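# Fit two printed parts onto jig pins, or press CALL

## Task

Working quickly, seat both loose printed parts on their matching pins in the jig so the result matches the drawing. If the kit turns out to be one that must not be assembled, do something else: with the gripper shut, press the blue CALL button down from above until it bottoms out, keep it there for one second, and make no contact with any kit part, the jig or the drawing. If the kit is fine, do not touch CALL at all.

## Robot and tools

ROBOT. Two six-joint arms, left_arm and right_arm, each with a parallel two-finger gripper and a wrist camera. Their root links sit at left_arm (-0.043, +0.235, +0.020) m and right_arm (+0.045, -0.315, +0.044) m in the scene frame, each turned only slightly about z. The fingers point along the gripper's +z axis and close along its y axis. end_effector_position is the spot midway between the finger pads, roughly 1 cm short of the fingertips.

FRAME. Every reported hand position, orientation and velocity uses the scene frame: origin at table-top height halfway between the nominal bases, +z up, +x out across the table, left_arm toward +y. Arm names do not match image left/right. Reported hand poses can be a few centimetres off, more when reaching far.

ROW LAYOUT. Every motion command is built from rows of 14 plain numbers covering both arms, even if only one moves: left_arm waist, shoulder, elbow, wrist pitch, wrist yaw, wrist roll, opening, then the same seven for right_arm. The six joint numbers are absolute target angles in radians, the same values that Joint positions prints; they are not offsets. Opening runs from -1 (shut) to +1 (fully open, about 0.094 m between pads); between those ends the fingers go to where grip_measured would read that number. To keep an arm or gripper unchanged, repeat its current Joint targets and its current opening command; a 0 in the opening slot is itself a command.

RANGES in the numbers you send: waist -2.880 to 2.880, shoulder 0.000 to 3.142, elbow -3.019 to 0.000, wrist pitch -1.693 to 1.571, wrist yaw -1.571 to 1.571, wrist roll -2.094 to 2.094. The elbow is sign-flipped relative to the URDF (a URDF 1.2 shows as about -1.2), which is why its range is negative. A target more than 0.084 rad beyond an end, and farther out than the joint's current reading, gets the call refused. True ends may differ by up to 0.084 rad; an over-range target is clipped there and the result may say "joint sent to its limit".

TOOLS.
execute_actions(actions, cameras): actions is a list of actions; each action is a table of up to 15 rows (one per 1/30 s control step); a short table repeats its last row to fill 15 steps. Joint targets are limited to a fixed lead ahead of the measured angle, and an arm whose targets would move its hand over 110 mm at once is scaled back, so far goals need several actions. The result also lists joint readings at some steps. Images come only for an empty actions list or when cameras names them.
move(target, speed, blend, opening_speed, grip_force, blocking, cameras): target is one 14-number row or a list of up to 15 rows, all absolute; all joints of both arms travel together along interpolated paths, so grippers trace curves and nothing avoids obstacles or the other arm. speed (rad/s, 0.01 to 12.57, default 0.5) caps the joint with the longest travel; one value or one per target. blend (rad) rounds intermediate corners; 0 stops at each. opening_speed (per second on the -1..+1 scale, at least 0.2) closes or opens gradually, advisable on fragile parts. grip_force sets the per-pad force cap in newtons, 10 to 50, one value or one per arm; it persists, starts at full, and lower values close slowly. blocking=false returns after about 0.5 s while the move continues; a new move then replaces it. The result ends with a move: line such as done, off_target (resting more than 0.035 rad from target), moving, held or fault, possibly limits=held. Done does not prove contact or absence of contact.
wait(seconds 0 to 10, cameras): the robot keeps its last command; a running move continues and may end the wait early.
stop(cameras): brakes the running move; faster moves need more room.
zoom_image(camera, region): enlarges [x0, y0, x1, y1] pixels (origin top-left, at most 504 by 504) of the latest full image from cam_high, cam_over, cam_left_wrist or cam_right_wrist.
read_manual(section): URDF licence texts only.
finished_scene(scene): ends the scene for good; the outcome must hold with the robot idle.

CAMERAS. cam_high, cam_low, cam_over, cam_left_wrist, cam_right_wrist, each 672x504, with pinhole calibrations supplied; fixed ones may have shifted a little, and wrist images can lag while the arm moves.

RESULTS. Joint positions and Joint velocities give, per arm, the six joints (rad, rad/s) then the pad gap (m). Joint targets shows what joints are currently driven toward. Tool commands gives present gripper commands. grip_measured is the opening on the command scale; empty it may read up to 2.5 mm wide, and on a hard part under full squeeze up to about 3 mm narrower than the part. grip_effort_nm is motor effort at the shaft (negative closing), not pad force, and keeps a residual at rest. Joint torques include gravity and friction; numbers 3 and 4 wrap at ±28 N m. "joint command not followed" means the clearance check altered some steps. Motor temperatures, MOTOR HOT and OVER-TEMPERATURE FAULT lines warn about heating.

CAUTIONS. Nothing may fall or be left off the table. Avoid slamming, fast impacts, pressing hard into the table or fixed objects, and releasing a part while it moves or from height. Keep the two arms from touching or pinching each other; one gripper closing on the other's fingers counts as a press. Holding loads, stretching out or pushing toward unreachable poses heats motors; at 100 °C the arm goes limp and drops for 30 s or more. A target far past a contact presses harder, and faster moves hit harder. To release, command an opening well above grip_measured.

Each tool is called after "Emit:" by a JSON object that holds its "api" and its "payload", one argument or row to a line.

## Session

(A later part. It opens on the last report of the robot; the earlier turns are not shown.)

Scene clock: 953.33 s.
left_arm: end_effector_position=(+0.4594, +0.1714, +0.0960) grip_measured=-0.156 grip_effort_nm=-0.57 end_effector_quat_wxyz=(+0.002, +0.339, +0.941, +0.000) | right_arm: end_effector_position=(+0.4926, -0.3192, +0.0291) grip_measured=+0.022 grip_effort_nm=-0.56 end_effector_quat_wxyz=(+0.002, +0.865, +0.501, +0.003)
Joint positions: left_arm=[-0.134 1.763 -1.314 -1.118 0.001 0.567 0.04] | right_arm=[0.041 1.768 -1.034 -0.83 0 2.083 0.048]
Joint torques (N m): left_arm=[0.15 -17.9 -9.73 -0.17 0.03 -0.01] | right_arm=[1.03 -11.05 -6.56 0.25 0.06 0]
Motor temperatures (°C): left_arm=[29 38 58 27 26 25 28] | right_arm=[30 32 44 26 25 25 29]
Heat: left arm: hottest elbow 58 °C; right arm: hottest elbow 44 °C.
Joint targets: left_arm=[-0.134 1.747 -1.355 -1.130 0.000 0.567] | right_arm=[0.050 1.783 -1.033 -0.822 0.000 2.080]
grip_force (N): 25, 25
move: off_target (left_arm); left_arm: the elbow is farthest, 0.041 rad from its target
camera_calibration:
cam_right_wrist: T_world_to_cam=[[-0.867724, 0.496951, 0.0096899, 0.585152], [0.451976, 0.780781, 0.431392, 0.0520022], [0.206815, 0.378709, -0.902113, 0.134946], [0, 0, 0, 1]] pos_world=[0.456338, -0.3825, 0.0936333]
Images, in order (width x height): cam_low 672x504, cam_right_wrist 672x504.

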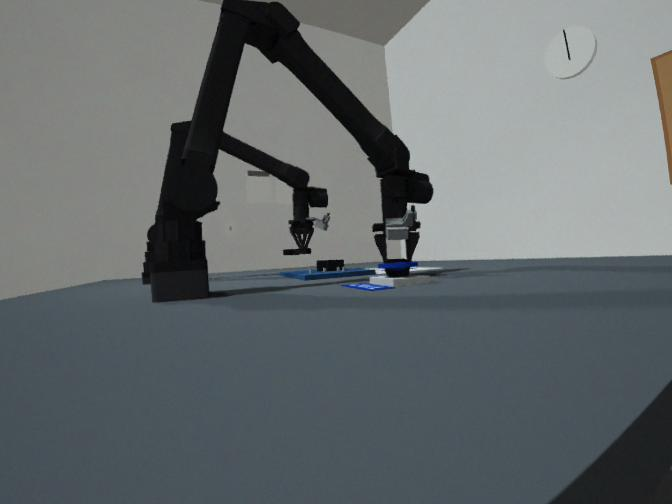

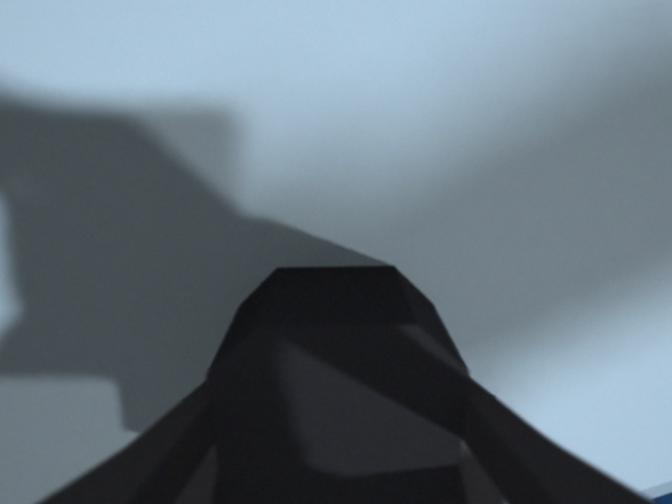

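Emit:
{"api": "move", "payload": {
  "target": [
    [-0.134,1.747,-1.355,-1.13,0,0.567,-0.45,0.05,1.803,-1.028,-0.81,0,2.08,-0.25],
    [-0.134,1.747,-1.355,-1.13,0,0.567,-0.45,0.05,1.803,-1.028,-0.81,0,2.08,0.6],
    [-0.134,1.747,-1.355,-1.13,0,0.567,-0.45,0.05,1.678,-1.115,-0.965,0,2.08,0.6],
    [-0.134,1.747,-1.355,-1.13,0,0.567,-0.45,0.0618,1.69,-1.12,-0.96,0,-1.058,0.6]
  ],
  "speed": [0.2,0.2,0.3,2],
  "cameras": ["cam_over","cam_right_wrist"]
}}

Scene clock: 986.47 s.
left_arm: end_effector_position=(+0.4594, +0.1714, +0.0960) grip_measured=-0.156 grip_effort_nm=-0.58 end_effector_quat_wxyz=(+0.002, +0.339, +0.941, +0.000) | right_arm: end_effector_position=(+0.4954, -0.3144, +0.0815) grip_measured=+0.598 grip_effort_nm=0.10 end_effector_quat_wxyz=(+0.007, -0.501, +0.865, -0.004)
Joint positions: left_arm=[-0.134 1.763 -1.314 -1.118 0.001 0.567 0.04] | right_arm=[0.052 1.68 -1.084 -0.958 0 -1.047 0.075]
Joint torques (N m): left_arm=[0.15 -17.9 -9.73 -0.14 0.03 -0.01] | right_arm=[1.08 -11.34 -10.44 -0.02 -0.07 -0.08]
Motor temperatures (°C): left_arm=[29 38 59 27 26 25 28] | right_arm=[30 32 42 26 25 25 29]
Heat: left arm: hottest elbow 59 °C; right arm: hottest elbow 42 °C.
Joint targets: left_arm=[-0.134 1.747 -1.355 -1.130 0.000 0.567] | right_arm=[0.062 1.690 -1.120 -0.960 0.000 -1.058]
grip_force (N): 25, 25
move: off_target (left_arm, right_arm); left_arm: the elbow is farthest, 0.041 rad from its target; right_arm: the elbow is farthest, 0.036 rad from its target
camera_calibration:
cam_right_wrist: T_world_to_cam=[[0.866645, -0.498, 0.0303726, -0.588979], [-0.462877, -0.779817, 0.421462, -0.0122975], [-0.186203, -0.379316, -0.906337, 0.136562], [0, 0, 0, 1]] pos_world=[0.530172, -0.251101, 0.146843]
Images, in order (width x height): cam_over 672x504, cam_right_wrist 672x504.

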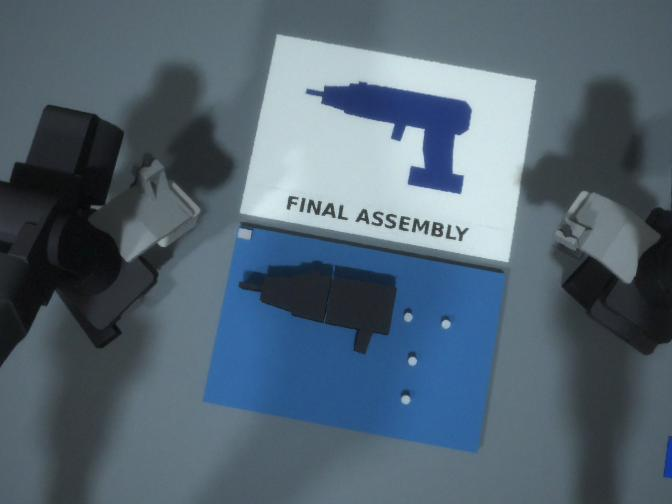

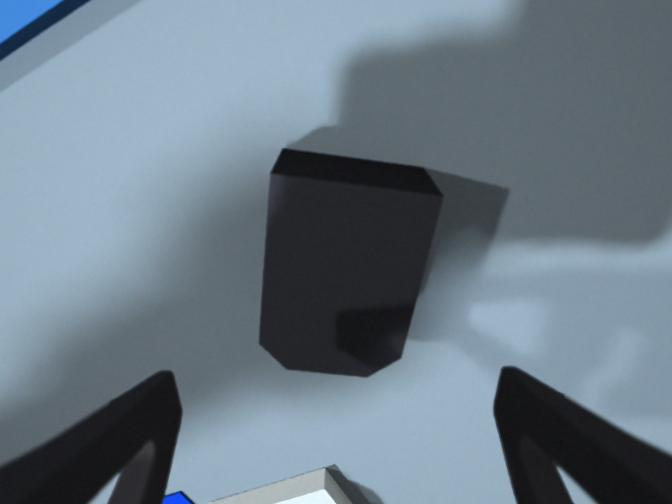

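Emit:
{"api": "move", "payload": {
  "target": [
    [-0.134,1.747,-1.355,-1.13,0,0.567,-0.45,0.0684,1.68,-1.12,-0.96,0,-0.927,0.6],
    [-0.134,1.747,-1.355,-1.13,0,0.567,-0.45,0.0684,1.80,-1.049,-0.817,0,-0.927,0.6],
    [-0.134,1.747,-1.355,-1.13,0,0.567,-0.45,0.0684,1.80,-1.049,-0.817,0,-0.927,-0.2]
  ],
  "speed": [0.3,0.3,0.3],
  "grip_force": [25,45],
  "cameras": ["cam_right_wrist"]
}}

Scene clock: 1013.03 s.
left_arm: end_effector_position=(+0.4594, +0.1714, +0.0960) grip_measured=-0.156 grip_effort_nm=-0.57 end_effector_quat_wxyz=(+0.002, +0.339, +0.941, +0.000) | right_arm: end_effector_position=(+0.4977, -0.3115, +0.0241) grip_measured=+0.011 grip_effort_nm=-0.88 end_effector_quat_wxyz=(+0.002, -0.456, +0.890, -0.001)
Joint positions: left_arm=[-0.134 1.763 -1.314 -1.118 0.001 0.567 0.04] | right_arm=[0.058 1.789 -1.048 -0.825 0 -0.937 0.047]
Joint torques (N m): left_arm=[0.15 -17.9 -9.7 -0.05 0.02 -0.01] | right_arm=[1.08 -11.81 -6.75 0.32 -0.06 0.11]
Motor temperatures (°C): left_arm=[29 38 59 27 26 25 28] | right_arm=[30 34 43 26 25 25 28]
Heat: left arm: hottest elbow 59 °C; right arm: hottest elbow 43 °C.
Joint targets: left_arm=[-0.134 1.747 -1.355 -1.130 0.000 0.567] | right_arm=[0.069 1.800 -1.049 -0.817 0.000 -0.927]
grip_force (N): 25, 45
move: off_target (left_arm); left_arm: the elbow is farthest, 0.041 rad from its target
camera_calibration:
cam_right_wrist: T_world_to_cam=[[0.811109, -0.584545, 0.0202508, -0.586858], [-0.535874, -0.728808, 0.426237, 0.0673796], [-0.234396, -0.356576, -0.904385, 0.117178], [0, 0, 0, 1]] pos_world=[0.539578, -0.252155, 0.0891385]
Images, in order (width x height): cam_right_wrist 672x504.

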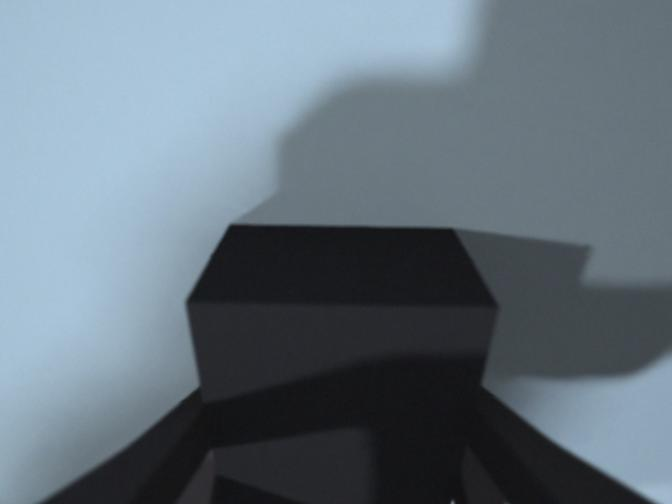

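Emit:
{"api": "move", "payload": {
  "target": [
    [-0.134,1.747,-1.355,-1.13,0,0.567,-0.45,0.0684,1.63,-1.15,-1.05,0,-0.937,-0.2],
    [-0.134,1.747,-1.355,-1.13,0,0.567,-0.45,0.4967,1.68,-1.095,-0.984,0,-1.06,-0.2]
  ],
  "speed": [0.3,0.5],
  "blend": [0.02,0],
  "cameras": ["cam_over","cam_right_wrist"]
}}

Emit:
{"api": "zoom_image", "payload": {
  "camera": "cam_over",
  "region": [360, 270, 460, 370]
}}

Scene clock: 1037.87 s.
left_arm: end_effector_position=(+0.4594, +0.1714, +0.0960) grip_measured=-0.156 grip_effort_nm=-0.58 end_effector_quat_wxyz=(+0.002, +0.339, +0.941, +0.000) | right_arm: end_effector_position=(+0.4485, -0.1165, +0.0935) grip_measured=+0.010 grip_effort_nm=-0.93 end_effector_quat_wxyz=(-0.007, +0.684, -0.729, +0.001)
Joint positions: left_arm=[-0.134 1.763 -1.314 -1.118 0.001 0.567 0.04] | right_arm=[0.506 1.662 -1.097 -0.992 -0.001 -1.05 0.047]
Joint torques (N m): left_arm=[-0.03 -17.9 -9.7 -0.13 0.02 -0.04] | right_arm=[-0.32 -10.58 -7.46 0.35 0 -0.06]
Motor temperatures (°C): left_arm=[29 38 59 27 26 25 28] | right_arm=[30 34 44 26 25 25 30]
Heat: left arm: hottest elbow 59 °C; right arm: hottest elbow 44 °C.
Joint targets: left_arm=[-0.134 1.747 -1.355 -1.130 0.000 0.567] | right_arm=[0.497 1.680 -1.095 -0.984 0.000 -1.060]
grip_force (N): 25, 45
move: off_target (left_arm); left_arm: the elbow is farthest, 0.041 rad from its target
camera_calibration:
cam_right_wrist: T_world_to_cam=[[0.997565, -0.0641028, 0.0274873, -0.458145], [-0.0697149, -0.904347, 0.421066, -0.07548], [-0.00213341, -0.421957, -0.906613, 0.12637], [0, 0, 0, 1]] pos_world=[0.452037, -0.0443057, 0.158944]
Images, in order (width x height): cam_over 672x504, cam_right_wrist 672x504.

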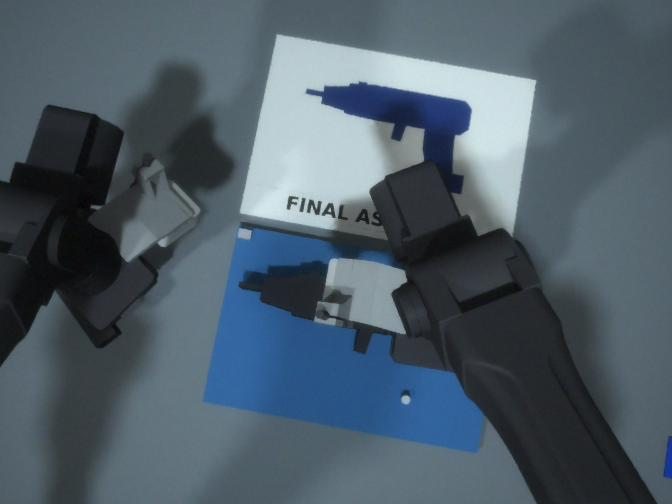

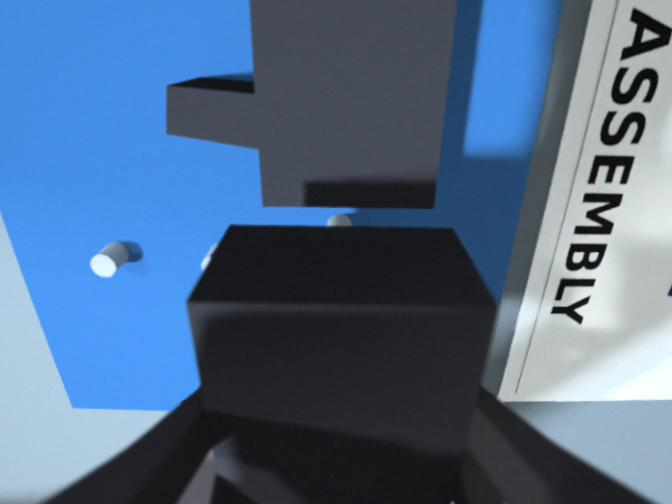

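Scaled by 5.040 from the camera's 672x504 image, which has a finer 960x720 frame.

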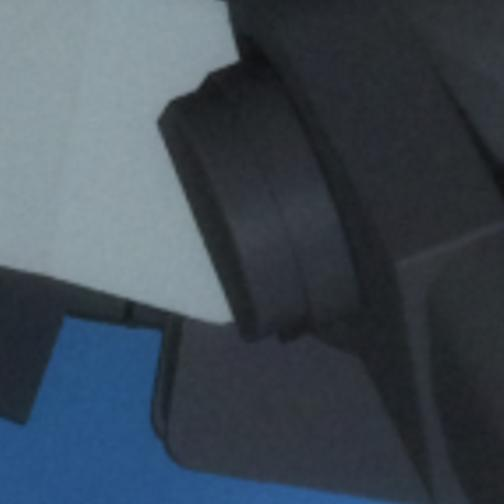

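Emit:
{"api": "move", "payload": {
  "target": [
    [-0.134,1.747,-1.355,-1.13,0,0.567,-0.45,0.4677,1.66,-1.11,-1.0,0,-1.088,-0.2],
    [-0.134,1.747,-1.355,-1.13,0,0.567,-0.45,0.4677,1.734,-1.067,-0.901,0,-1.088,-0.2]
  ],
  "speed": [0.4,0.3],
  "cameras": ["cam_over","cam_right_wrist","cam_low"]
}}

Emit:
{"api": "zoom_image", "payload": {
  "camera": "cam_right_wrist",
  "region": [150, 20, 550, 320]
}}

Scene clock: 1095.97 s.
left_arm: end_effector_position=(+0.4594, +0.1714, +0.0960) grip_measured=-0.156 grip_effort_nm=-0.58 end_effector_quat_wxyz=(+0.002, +0.339, +0.941, +0.000) | right_arm: end_effector_position=(+0.4537, -0.1304, +0.0556) grip_measured=+0.010 grip_effort_nm=-0.93 end_effector_quat_wxyz=(+0.000, +0.682, -0.731, +0.000)
Joint positions: left_arm=[-0.134 1.763 -1.314 -1.118 0.001 0.567 0.04] | right_arm=[0.474 1.726 -1.064 -0.909 -0.001 -1.077 0.047]
Joint torques (N m): left_arm=[0.09 -17.85 -9.7 -0.14 0.02 -0.02] | right_arm=[-0.09 -11.99 -7.36 0.31 -0.02 -0.06]
Motor temperatures (°C): left_arm=[29 38 60 27 26 25 28] | right_arm=[30 34 45 26 25 25 31]
Heat: left arm: hottest elbow 60 °C; right arm: hottest elbow 45 °C.
Joint targets: left_arm=[-0.134 1.747 -1.355 -1.130 0.000 0.567] | right_arm=[0.468 1.734 -1.067 -0.901 0.000 -1.088]
grip_force (N): 25, 45
move: off_target (left_arm); left_arm: the elbow is farthest, 0.041 rad from its target
camera_calibration:
cam_right_wrist: T_world_to_cam=[[0.997498, -0.0689712, 0.0154882, -0.463053], [-0.0689586, -0.901256, 0.427765, -0.0721449], [-0.0155446, -0.427763, -0.903757, 0.0912903], [0, 0, 0, 1]] pos_world=[0.458339, -0.0579077, 0.120537]
Images, in order (width x height): cam_low 672x504, cam_over 672x504, cam_right_wrist 672x504.

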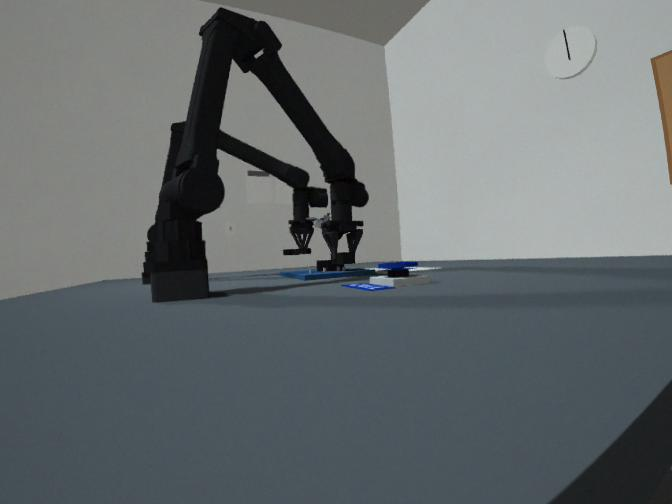

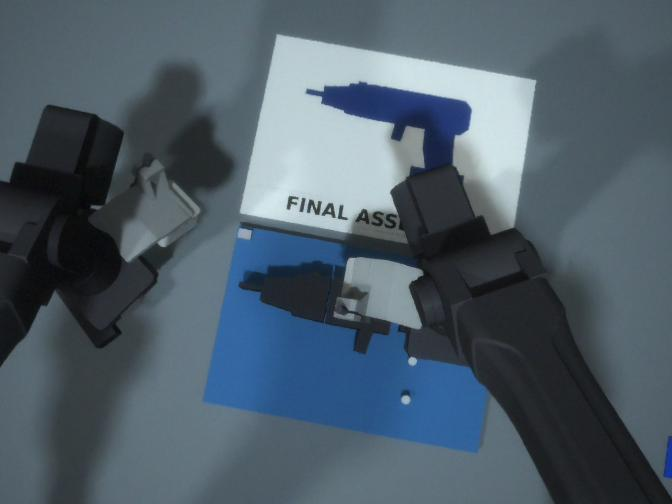

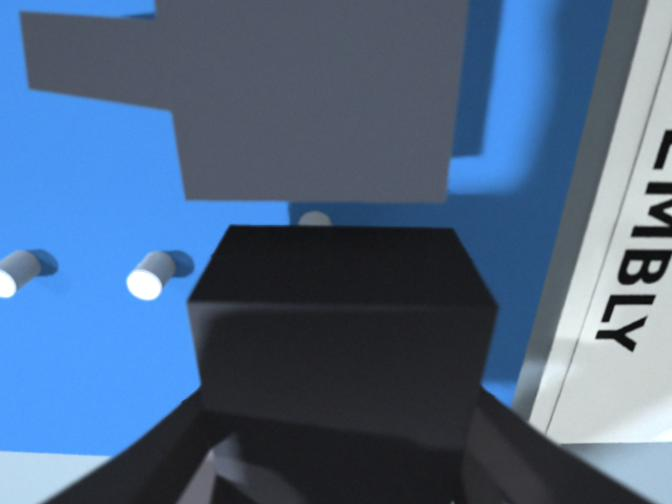

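Scaled by 1.260 from the camera's 672x504 image, which has a finer 960x720 frame.

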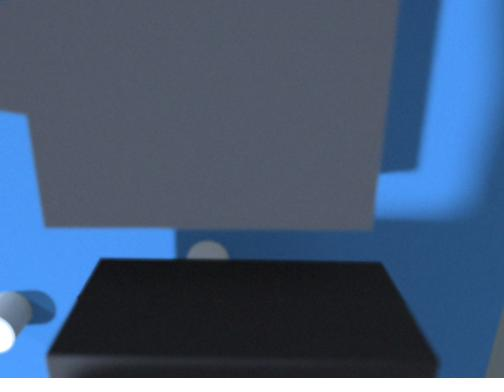

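Emit:
{"api": "move", "payload": {
  "target": [-0.134,1.747,-1.355,-1.13,0,0.567,-0.45,0.504,1.734,-1.067,-0.901,0,-1.045,-0.2],
  "speed": 0.1,
  "cameras": ["cam_over","cam_right_wrist","cam_low"]
}}

Emit:
{"api": "zoom_image", "payload": {
  "camera": "cam_right_wrist",
  "region": [150, 20, 550, 320]
}}

Scene clock: 1127.27 s.
left_arm: end_effector_position=(+0.4594, +0.1714, +0.0960) grip_measured=-0.156 grip_effort_nm=-0.57 end_effector_quat_wxyz=(+0.002, +0.339, +0.941, +0.000) | right_arm: end_effector_position=(+0.4501, -0.1226, +0.0556) grip_measured=+0.010 grip_effort_nm=-0.93 end_effector_quat_wxyz=(+0.000, +0.682, -0.731, +0.001)
Joint positions: left_arm=[-0.134 1.763 -1.314 -1.118 0.001 0.567 0.04] | right_arm=[0.494 1.726 -1.064 -0.909 0.002 -1.056 0.047]
Joint torques (N m): left_arm=[0.21 -17.9 -9.76 -0.16 0.02 -0.02] | right_arm=[1.08 -11.69 -7.35 0.31 -0.14 0.11]
Motor temperatures (°C): left_arm=[29 38 60 27 26 25 28] | right_arm=[30 33 45 26 25 25 31]
Heat: left arm: hottest elbow 60 °C; right arm: hottest elbow 45 °C.
Joint targets: left_arm=[-0.134 1.747 -1.355 -1.130 0.000 0.567] | right_arm=[0.504 1.734 -1.067 -0.901 0.000 -1.045]
grip_force (N): 25, 45
move: off_target (left_arm); left_arm: the elbow is farthest, 0.041 rad from its target
camera_calibration:
cam_right_wrist: T_world_to_cam=[[0.997424, -0.0696489, 0.0171706, -0.459004], [-0.0702471, -0.899865, 0.430475, -0.0646846], [-0.014531, -0.430573, -0.902439, 0.0937536], [0, 0, 0, 1]] pos_world=[0.45464, -0.0498088, 0.120333]
Images, in order (width x height): cam_low 672x504, cam_over 672x504, cam_right_wrist 672x504.

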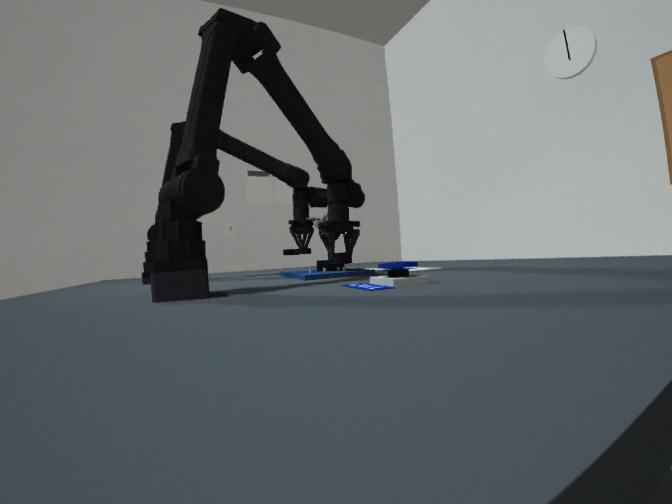

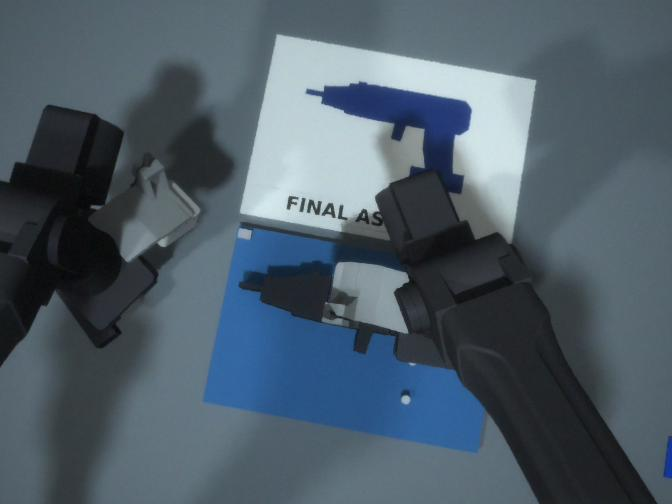

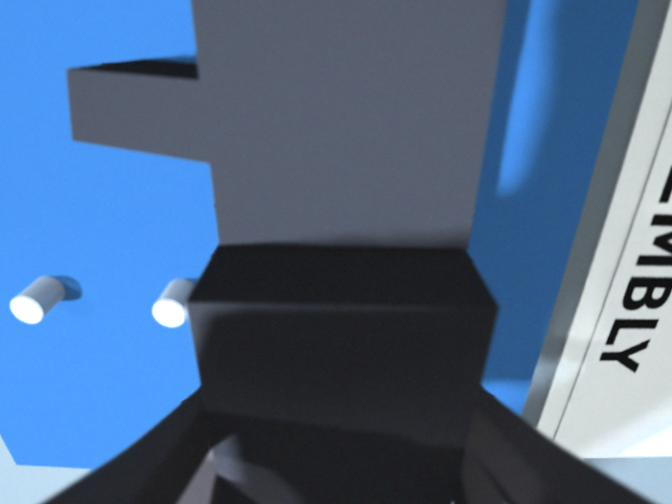

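Scaled by 1.260 from the camera's 672x504 image, which has a finer 960x720 frame.

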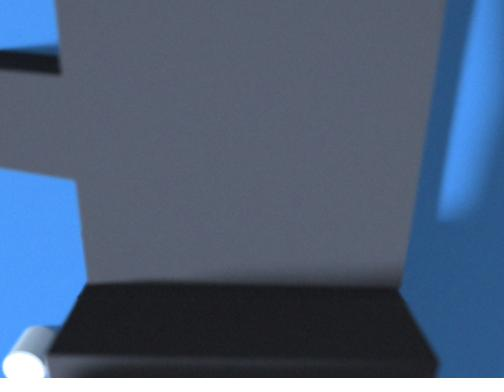

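Emit:
{"api": "move", "payload": {
  "target": [
    [-0.134,1.747,-1.355,-1.13,0,0.567,-0.45,0.481,1.734,-1.067,-0.901,0,-1.045,-0.2],
    [-0.134,1.747,-1.355,-1.13,0,0.567,-0.45,0.481,1.775,-1.049,-0.846,0,-1.045,-0.2]
  ],
  "speed": [0.05,0.1],
  "cameras": ["cam_over","cam_right_wrist","cam_low"]
}}

Emit:
{"api": "zoom_image", "payload": {
  "camera": "cam_right_wrist",
  "region": [150, 20, 550, 320]
}}

Emit:
{"api": "zoom_image", "payload": {
  "camera": "cam_low",
  "region": [290, 220, 390, 300]
}}

Scene clock: 1154.20 s.
left_arm: end_effector_position=(+0.4594, +0.1714, +0.0960) grip_measured=-0.156 grip_effort_nm=-0.57 end_effector_quat_wxyz=(+0.002, +0.339, +0.941, +0.000) | right_arm: end_effector_position=(+0.4568, -0.1221, +0.0468) grip_measured=+0.010 grip_effort_nm=-0.93 end_effector_quat_wxyz=(-0.010, +0.680, -0.733, +0.005)
Joint positions: left_arm=[-0.134 1.763 -1.314 -1.118 0.001 0.567 0.04] | right_arm=[0.489 1.743 -1.058 -0.864 0.002 -1.055 0.047]
Joint torques (N m): left_arm=[0.09 -18.02 -9.74 -0.12 0.02 -0.02] | right_arm=[-0.26 -10.05 -6.3 0.72 -0.13 0.11]
Motor temperatures (°C): left_arm=[29 39 60 27 26 25 28] | right_arm=[29 33 45 26 25 25 31]
Heat: left arm: hottest elbow 60 °C; right arm: hottest elbow 45 °C.
Joint targets: left_arm=[-0.134 1.747 -1.355 -1.130 0.000 0.567] | right_arm=[0.481 1.775 -1.049 -0.846 0.000 -1.045]
grip_force (N): 25, 45
move: off_target (left_arm); left_arm: the elbow is farthest, 0.041 rad from its target
camera_calibration:
cam_right_wrist: T_world_to_cam=[[0.996432, -0.0760039, 0.0366857, -0.46683], [-0.0843859, -0.903499, 0.420201, -0.0534801], [0.00120856, -0.421797, -0.906689, 0.0801217], [0, 0, 0, 1]] pos_world=[0.460555, -0.050005, 0.112244]
Images, in order (width x height): cam_low 672x504, cam_over 672x504, cam_right_wrist 672x504.

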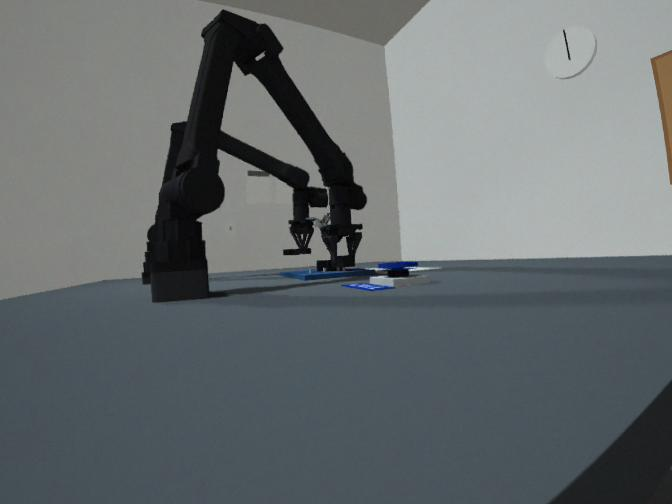

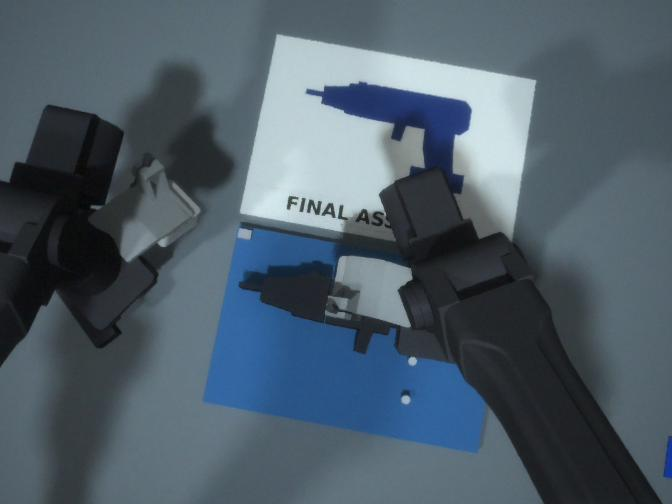

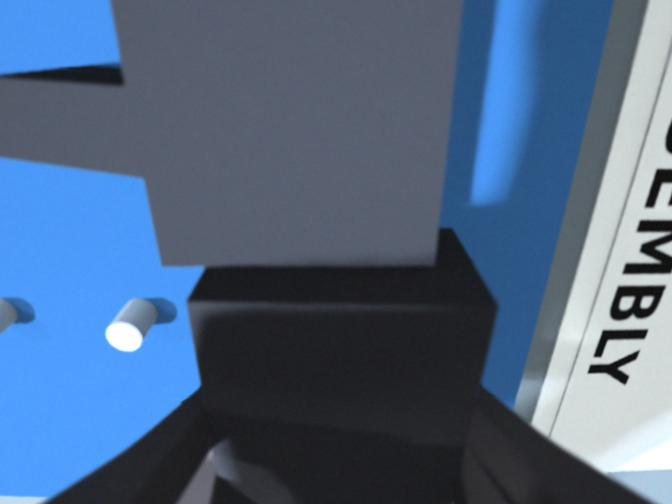

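Scaled by 1.260 from the camera's 672x504 image, which has a finer 960x720 frame.

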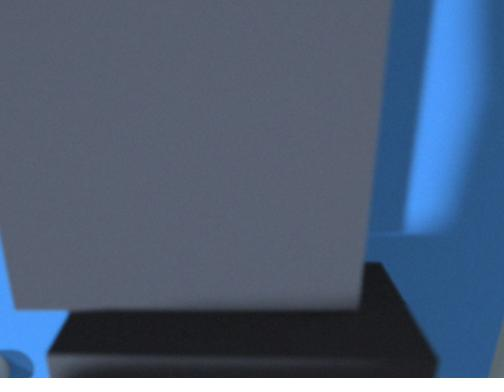

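Scaled by 5.040 from the camera's 672x504 image, which has a finer 960x720 frame.

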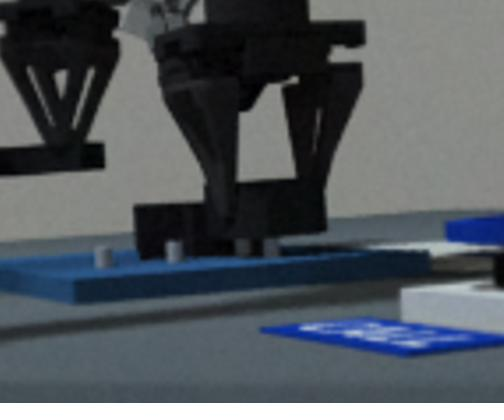

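Emit:
{"api": "move", "payload": {
  "target": [
    [-0.134,1.747,-1.355,-1.13,0,0.567,-0.45,0.481,1.60,-1.195,-1.115,0,-1.045,-0.2],
    [-0.134,1.747,-1.355,-1.13,0,0.567,-0.45,0.5015,1.60,-1.195,-1.115,0,-1.045,-0.2],
    [-0.134,1.747,-1.355,-1.13,0,0.567,-0.45,0.5015,1.679,-1.102,-0.991,0,-1.045,-0.2],
    [-0.134,1.747,-1.355,-1.13,0,0.567,-0.45,0.5015,1.726,-1.0705,-0.912,0,-1.045,-0.2],
    [-0.134,1.747,-1.355,-1.13,0,0.567,-0.45,0.5015,1.75,-1.058,-0.876,0,-1.045,-0.2],
    [-0.134,1.747,-1.355,-1.13,0,0.567,-0.45,0.5015,1.774,-1.047,-0.842,0,-1.045,-0.2]
  ],
  "speed": [0.4,0.2,0.3,0.25,0.2,0.15],
  "blend": [0,0,0.01,0.01,0.01,0],
  "cameras": ["cam_over","cam_right_wrist","cam_low"]
}}

Emit:
{"api": "zoom_image", "payload": {
  "camera": "cam_low",
  "region": [290, 220, 390, 300]
}}

Scene clock: 1228.80 s.
left_arm: end_effector_position=(+0.4594, +0.1714, +0.0960) grip_measured=-0.156 grip_effort_nm=-0.57 end_effector_quat_wxyz=(+0.002, +0.339, +0.941, +0.000) | right_arm: end_effector_position=(+0.4550, -0.1218, +0.0464) grip_measured=+0.010 grip_effort_nm=-0.93 end_effector_quat_wxyz=(-0.009, +0.680, -0.733, +0.004)
Joint positions: left_arm=[-0.134 1.763 -1.314 -1.118 0.001 0.567 0.04] | right_arm=[0.491 1.742 -1.056 -0.866 0.002 -1.055 0.047]
Joint torques (N m): left_arm=[0.26 -17.85 -9.7 -0.1 0.02 -0.03] | right_arm=[1.08 -10.05 -6.26 0.92 -0.13 0.12]
Motor temperatures (°C): left_arm=[29 39 60 27 26 25 28] | right_arm=[29 31 43 26 25 25 32]
Heat: left arm: hottest elbow 60 °C; right arm: hottest elbow 43 °C.
Joint targets: left_arm=[-0.134 1.747 -1.355 -1.130 0.000 0.567] | right_arm=[0.501 1.774 -1.047 -0.842 0.000 -1.045]
grip_force (N): 25, 45
move: off_target (left_arm); left_arm: the elbow is farthest, 0.041 rad from its target
camera_calibration:
cam_right_wrist: T_world_to_cam=[[0.99669, -0.0739647, 0.0337529, -0.464673], [-0.0812989, -0.903021, 0.421834, -0.0546356], [-0.000721245, -0.423181, -0.906045, 0.0805821], [0, 0, 0, 1]] pos_world=[0.458751, -0.0496056, 0.111742]
Images, in order (width x height): cam_low 672x504, cam_over 672x504, cam_right_wrist 672x504.

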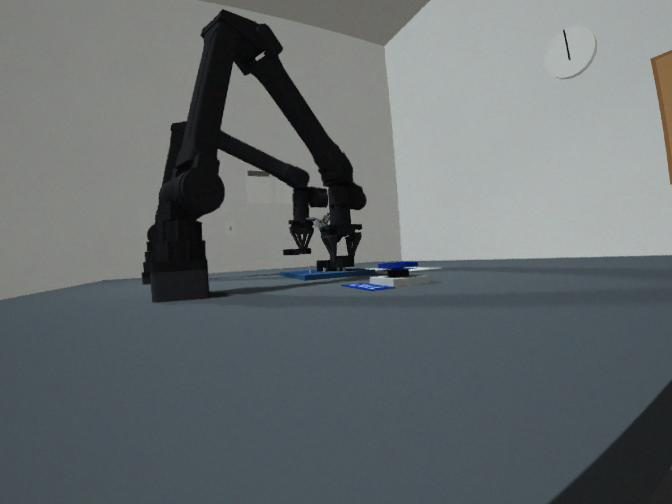

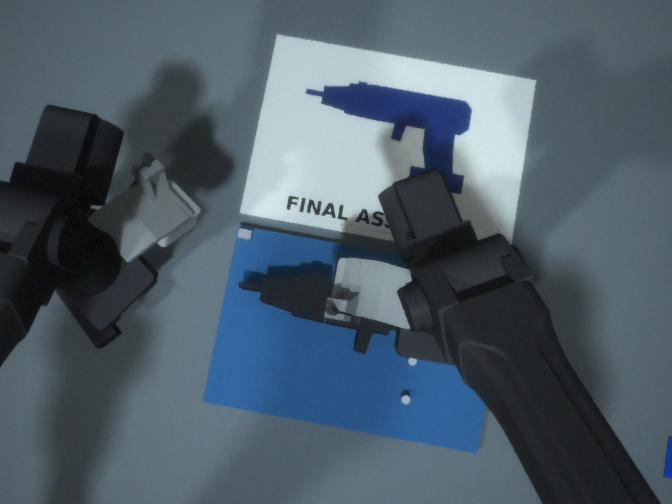

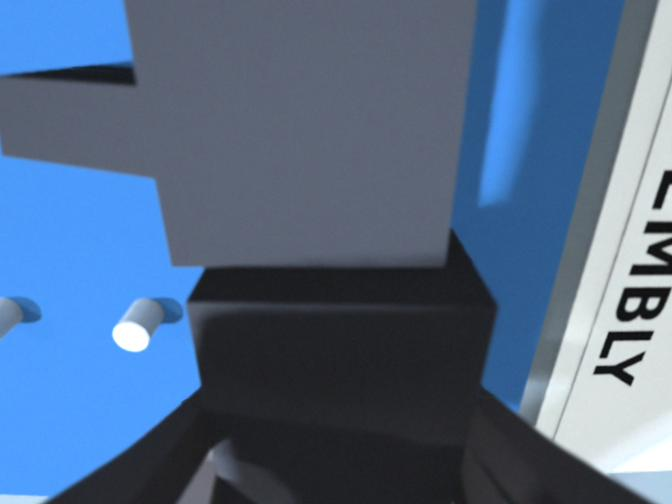

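Scaled by 5.040 from the camera's 672x504 image, which has a finer 960x720 frame.

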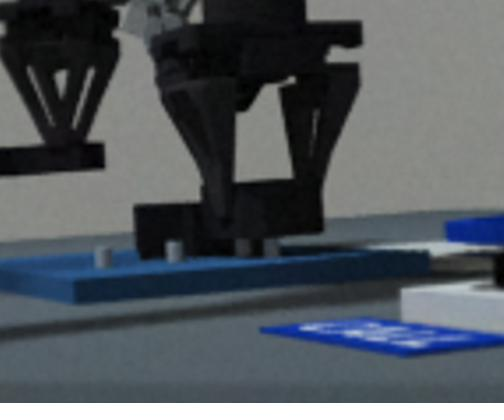

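Emit:
{"api": "move", "payload": {
  "target": [-0.134,1.747,-1.355,-1.13,0,0.567,-0.45,0.5015,1.774,-1.047,-0.90,0,-1.045,-0.2],
  "speed": 0.05,
  "cameras": ["cam_right_wrist"]
}}

Scene clock: 1241.90 s.
left_arm: end_effector_position=(+0.4594, +0.1714, +0.0960) grip_measured=-0.156 grip_effort_nm=-0.57 end_effector_quat_wxyz=(+0.002, +0.339, +0.941, +0.000) | right_arm: end_effector_position=(+0.4473, -0.1254, +0.0415) grip_measured=+0.010 grip_effort_nm=-0.93 end_effector_quat_wxyz=(+0.009, +0.680, -0.733, -0.002)
Joint positions: left_arm=[-0.134 1.763 -1.314 -1.118 0.001 0.567 0.04] | right_arm=[0.491 1.752 -1.054 -0.89 0.002 -1.055 0.047]
Joint torques (N m): left_arm=[0.26 -17.85 -9.69 -0.13 0.02 -0.03] | right_arm=[1.08 -10.75 -6.35 -0.36 -0.14 0.11]
Motor temperatures (°C): left_arm=[29 39 61 27 26 25 28] | right_arm=[29 32 42 26 25 25 32]
Heat: left arm: hottest elbow 61 °C; right arm: hottest elbow 42 °C.
Joint targets: left_arm=[-0.134 1.747 -1.355 -1.130 0.000 0.567] | right_arm=[0.501 1.774 -1.047 -0.900 0.000 -1.045]
grip_force (N): 25, 45
move: off_target (left_arm); left_arm: the elbow is farthest, 0.041 rad from its target
camera_calibration:
cam_right_wrist: T_world_to_cam=[[0.997274, -0.0737656, 0.00185863, -0.456051], [-0.067114, -0.896303, 0.438335, -0.0626339], [-0.0306682, -0.437265, -0.89881, 0.0859171], [0, 0, 0, 1]] pos_world=[0.453239, -0.0522114, 0.105525]
Images, in order (width x height): cam_right_wrist 672x504.

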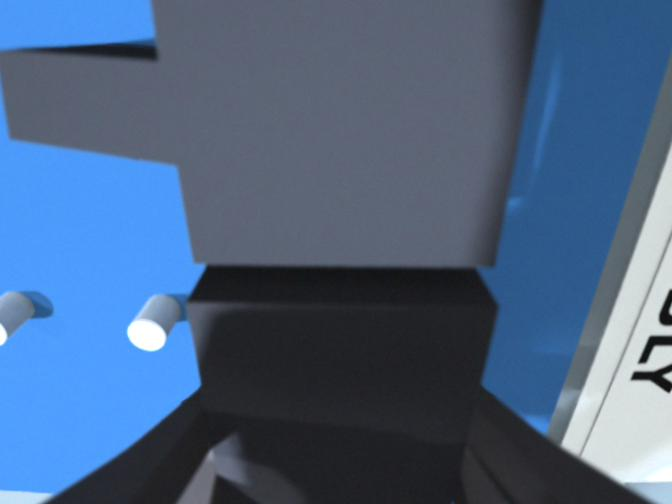

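Emit:
{"api": "move", "payload": {
  "target": [-0.134,1.747,-1.355,-1.13,0,0.567,-0.45,0.5015,1.78,-1.028,-0.848,0,-1.045,-0.2],
  "speed": 0.05,
  "cameras": ["cam_right_wrist","cam_low","cam_over"]
}}

Emit:
{"api": "zoom_image", "payload": {
  "camera": "cam_low",
  "region": [290, 220, 390, 300]
}}

Scene clock: 1263.97 s.
left_arm: end_effector_position=(+0.4594, +0.1714, +0.0960) grip_measured=-0.156 grip_effort_nm=-0.57 end_effector_quat_wxyz=(+0.002, +0.339, +0.941, +0.000) | right_arm: end_effector_position=(+0.4487, -0.1247, +0.0360) grip_measured=+0.010 grip_effort_nm=-0.93 end_effector_quat_wxyz=(-0.001, +0.680, -0.733, +0.001)
Joint positions: left_arm=[-0.134 1.763 -1.314 -1.118 0.001 0.567 0.04] | right_arm=[0.491 1.755 -1.039 -0.853 0.002 -1.055 0.047]
Joint torques (N m): left_arm=[0.15 -17.85 -9.73 -0.16 0.01 -0.02] | right_arm=[1.08 -10.52 -5.96 0.18 -0.14 0.11]
Motor temperatures (°C): left_arm=[29 39 61 27 26 25 28] | right_arm=[29 32 42 26 25 25 32]
Heat: left arm: hottest elbow 61 °C; right arm: hottest elbow 42 °C.
Joint targets: left_arm=[-0.134 1.747 -1.355 -1.130 0.000 0.567] | right_arm=[0.501 1.780 -1.028 -0.848 0.000 -1.045]
grip_force (N): 25, 45
move: off_target (left_arm); left_arm: the elbow is farthest, 0.041 rad from its target
camera_calibration:
cam_right_wrist: T_world_to_cam=[[0.99709, -0.0738022, 0.0191191, -0.457899], [-0.0748496, -0.899992, 0.429433, -0.0562584], [-0.0144861, -0.429614, -0.902896, 0.0752253], [0, 0, 0, 1]] pos_world=[0.453446, -0.0521082, 0.100834]
Images, in order (width x height): cam_low 672x504, cam_over 672x504, cam_right_wrist 672x504.

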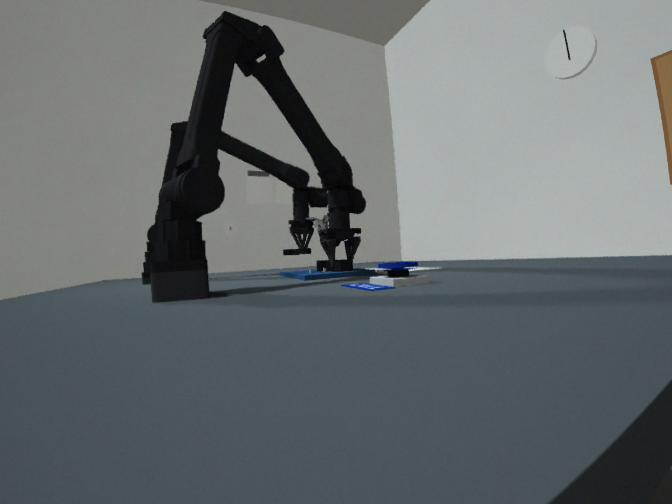

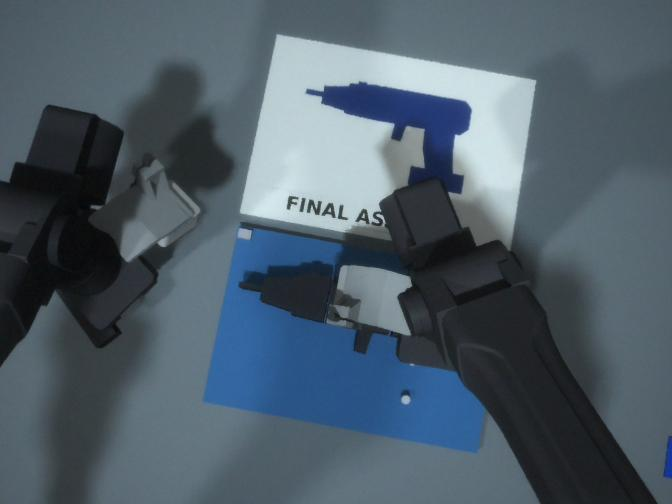

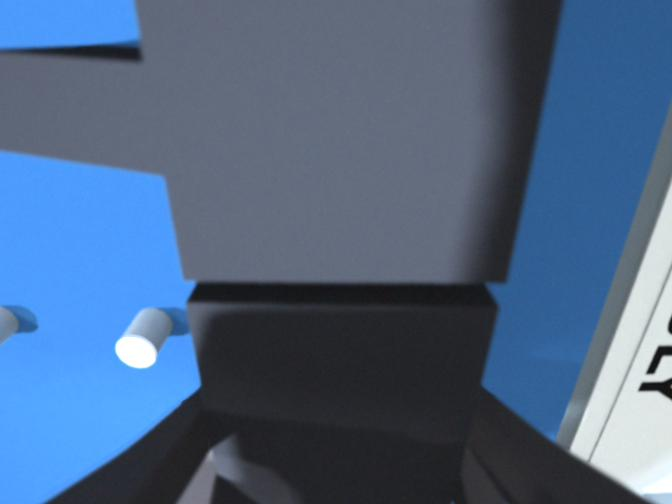

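Scaled by 5.040 from the camera's 672x504 image, which has a finer 960x720 frame.

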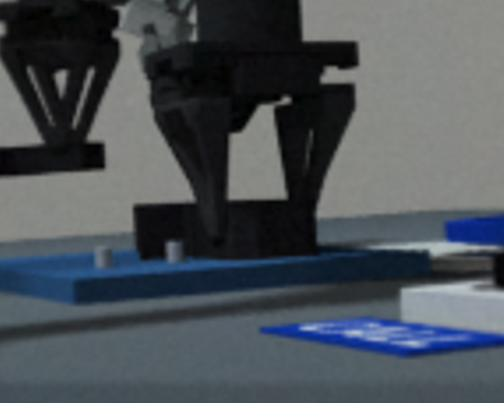

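Emit:
{"api": "move", "payload": {
  "target": [
    [-0.134,1.747,-1.355,-1.13,0,0.567,-0.45,0.5015,1.80,-1.02,-0.843,0,-1.045,-0.2],
    [-0.134,1.747,-1.355,-1.13,0,0.567,-0.45,0.5015,1.80,-1.02,-0.843,0,-1.045,0.3],
    [-0.134,1.747,-1.355,-1.13,0,0.567,-0.45,0.5015,1.60,-1.20,-1.13,0,-1.045,0.3],
    [-0.134,1.747,-1.355,-1.13,0,0.567,-0.45,-0.3,1.3,-1.2,-1.4,0,-0.3,0.3]
  ],
  "speed": [0.08,0.2,0.2,1],
  "cameras": ["all"]
}}

Emit:
{"api": "zoom_image", "payload": {
  "camera": "cam_over",
  "region": [300, 240, 500, 440]
}}

Emit:
{"api": "zoom_image", "payload": {
  "camera": "cam_low",
  "region": [290, 220, 390, 300]
}}

Scene clock: 1288.00 s.
left_arm: end_effector_position=(+0.4594, +0.1714, +0.0960) grip_measured=-0.156 grip_effort_nm=-0.57 end_effector_quat_wxyz=(+0.002, +0.339, +0.941, +0.000) | right_arm: end_effector_position=(+0.3939, -0.4467, +0.2553) grip_measured=+0.298 grip_effort_nm=0.09 end_effector_quat_wxyz=(+0.016, +0.024, +1.000, -0.006)
Joint positions: left_arm=[-0.134 1.763 -1.314 -1.118 0.001 0.567 0.04] | right_arm=[-0.309 1.303 -1.159 -1.393 0.002 -0.311 0.061]
Joint torques (N m): left_arm=[0.21 -18.02 -9.74 -0.12 0.02 -0.02] | right_arm=[1.03 -8.59 -12.38 -0.17 -0.08 0.11]
Motor temperatures (°C): left_arm=[29 39 61 27 26 25 28] | right_arm=[29 33 42 26 25 25 32]
Heat: left arm: hottest elbow 61 °C; right arm: hottest elbow 42 °C.
Joint targets: left_arm=[-0.134 1.747 -1.355 -1.130 0.000 0.567] | right_arm=[-0.300 1.300 -1.200 -1.400 0.000 -0.300]
grip_force (N): 25, 45
move: off_target (left_arm, right_arm); target 2's new numbers were sent with right_arm's shoulder 0.045 rad from that target; left_arm: the elbow is farthest, 0.041 rad from its target; right_arm: the elbow is farthest, 0.041 rad from its target
camera_calibration:
cam_left_wrist: T_world_to_cam=[[-0.654424, -0.756123, -0.00281571, 0.432012], [-0.684879, 0.591177, 0.42597, 0.212435], [-0.320421, 0.280694, -0.904733, 0.277671], [0, 0, 0, 1]] pos_world=[0.517183, 0.123127, 0.161944]
cam_right_wrist: T_world_to_cam=[[-0.0480678, -0.998447, 0.0281459, -0.434862], [-0.914872, 0.0553183, 0.399936, 0.32095], [-0.400872, -0.00652587, -0.916111, 0.478645], [0, 0, 0, 1]] pos_world=[0.464601, -0.448818, 0.322372]

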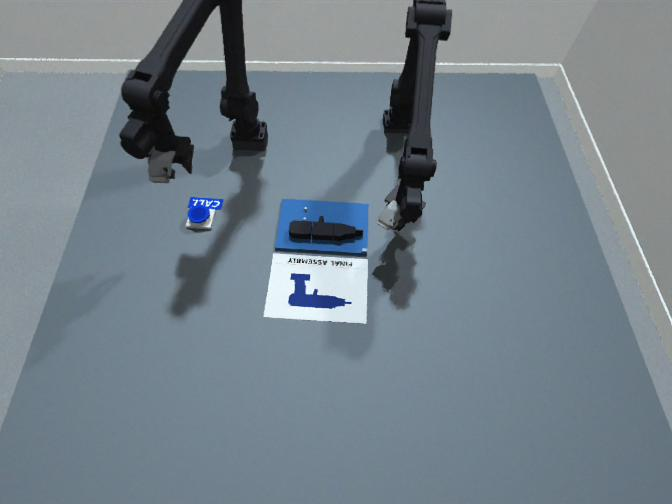

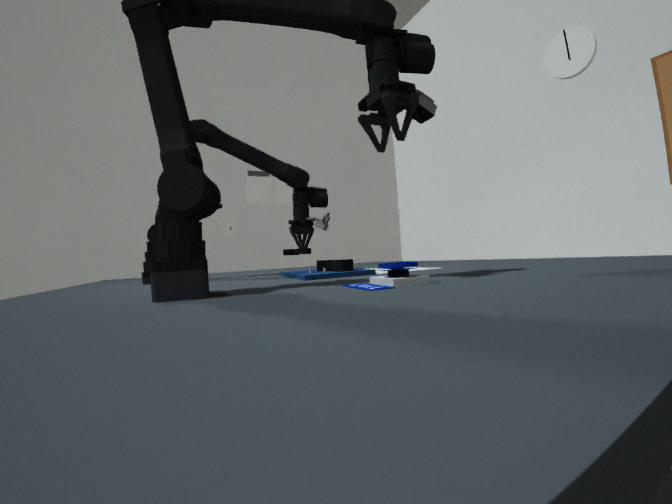

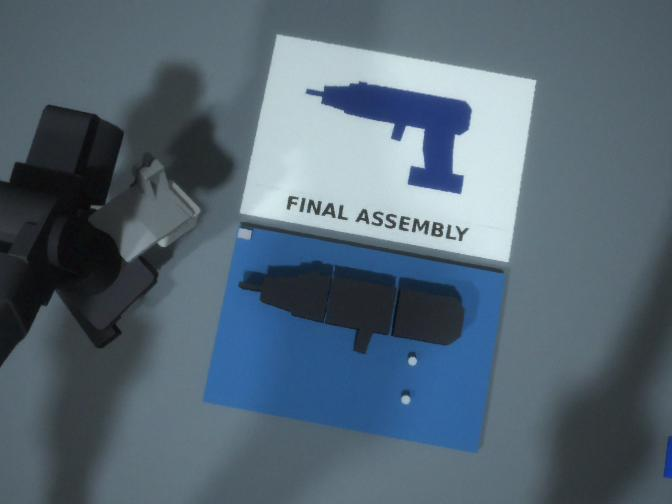

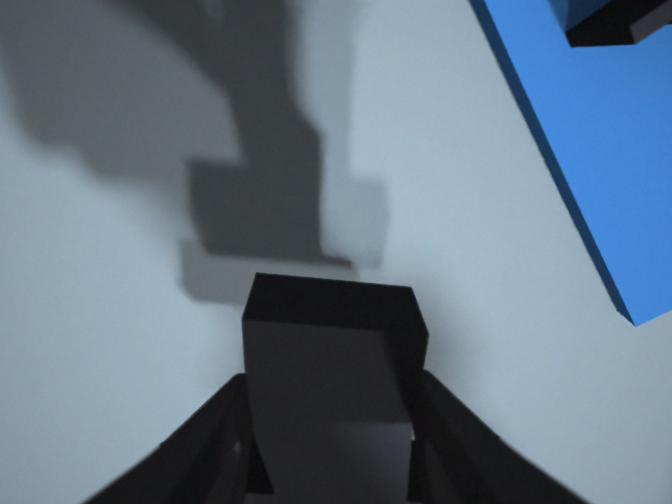

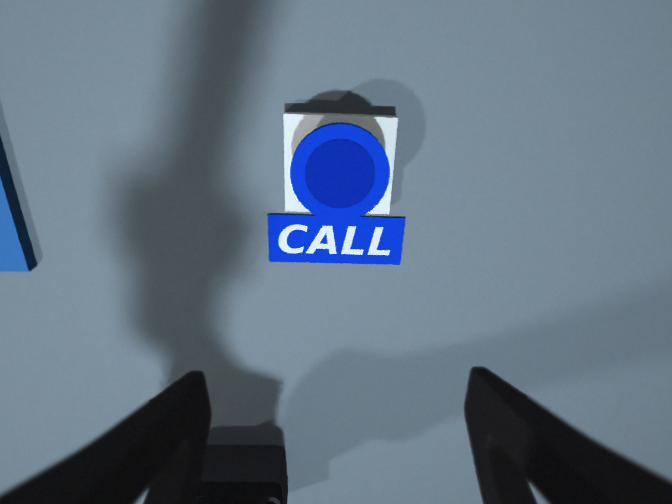

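Scaled by 2.520 from the camera's 672x504 image, which has a finer 960x720 frame.

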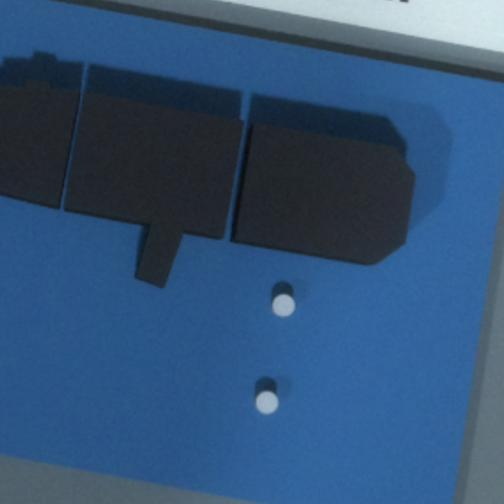

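Scaled by 5.040 from the camera's 672x504 image, which has a finer 960x720 frame.

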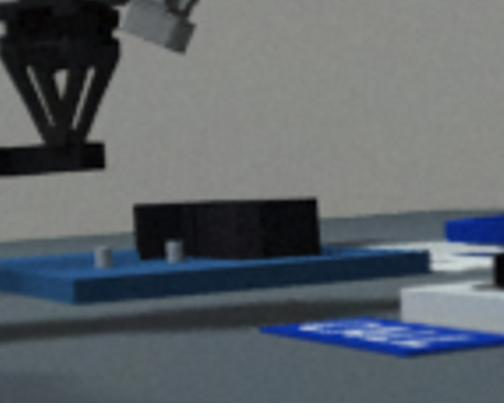

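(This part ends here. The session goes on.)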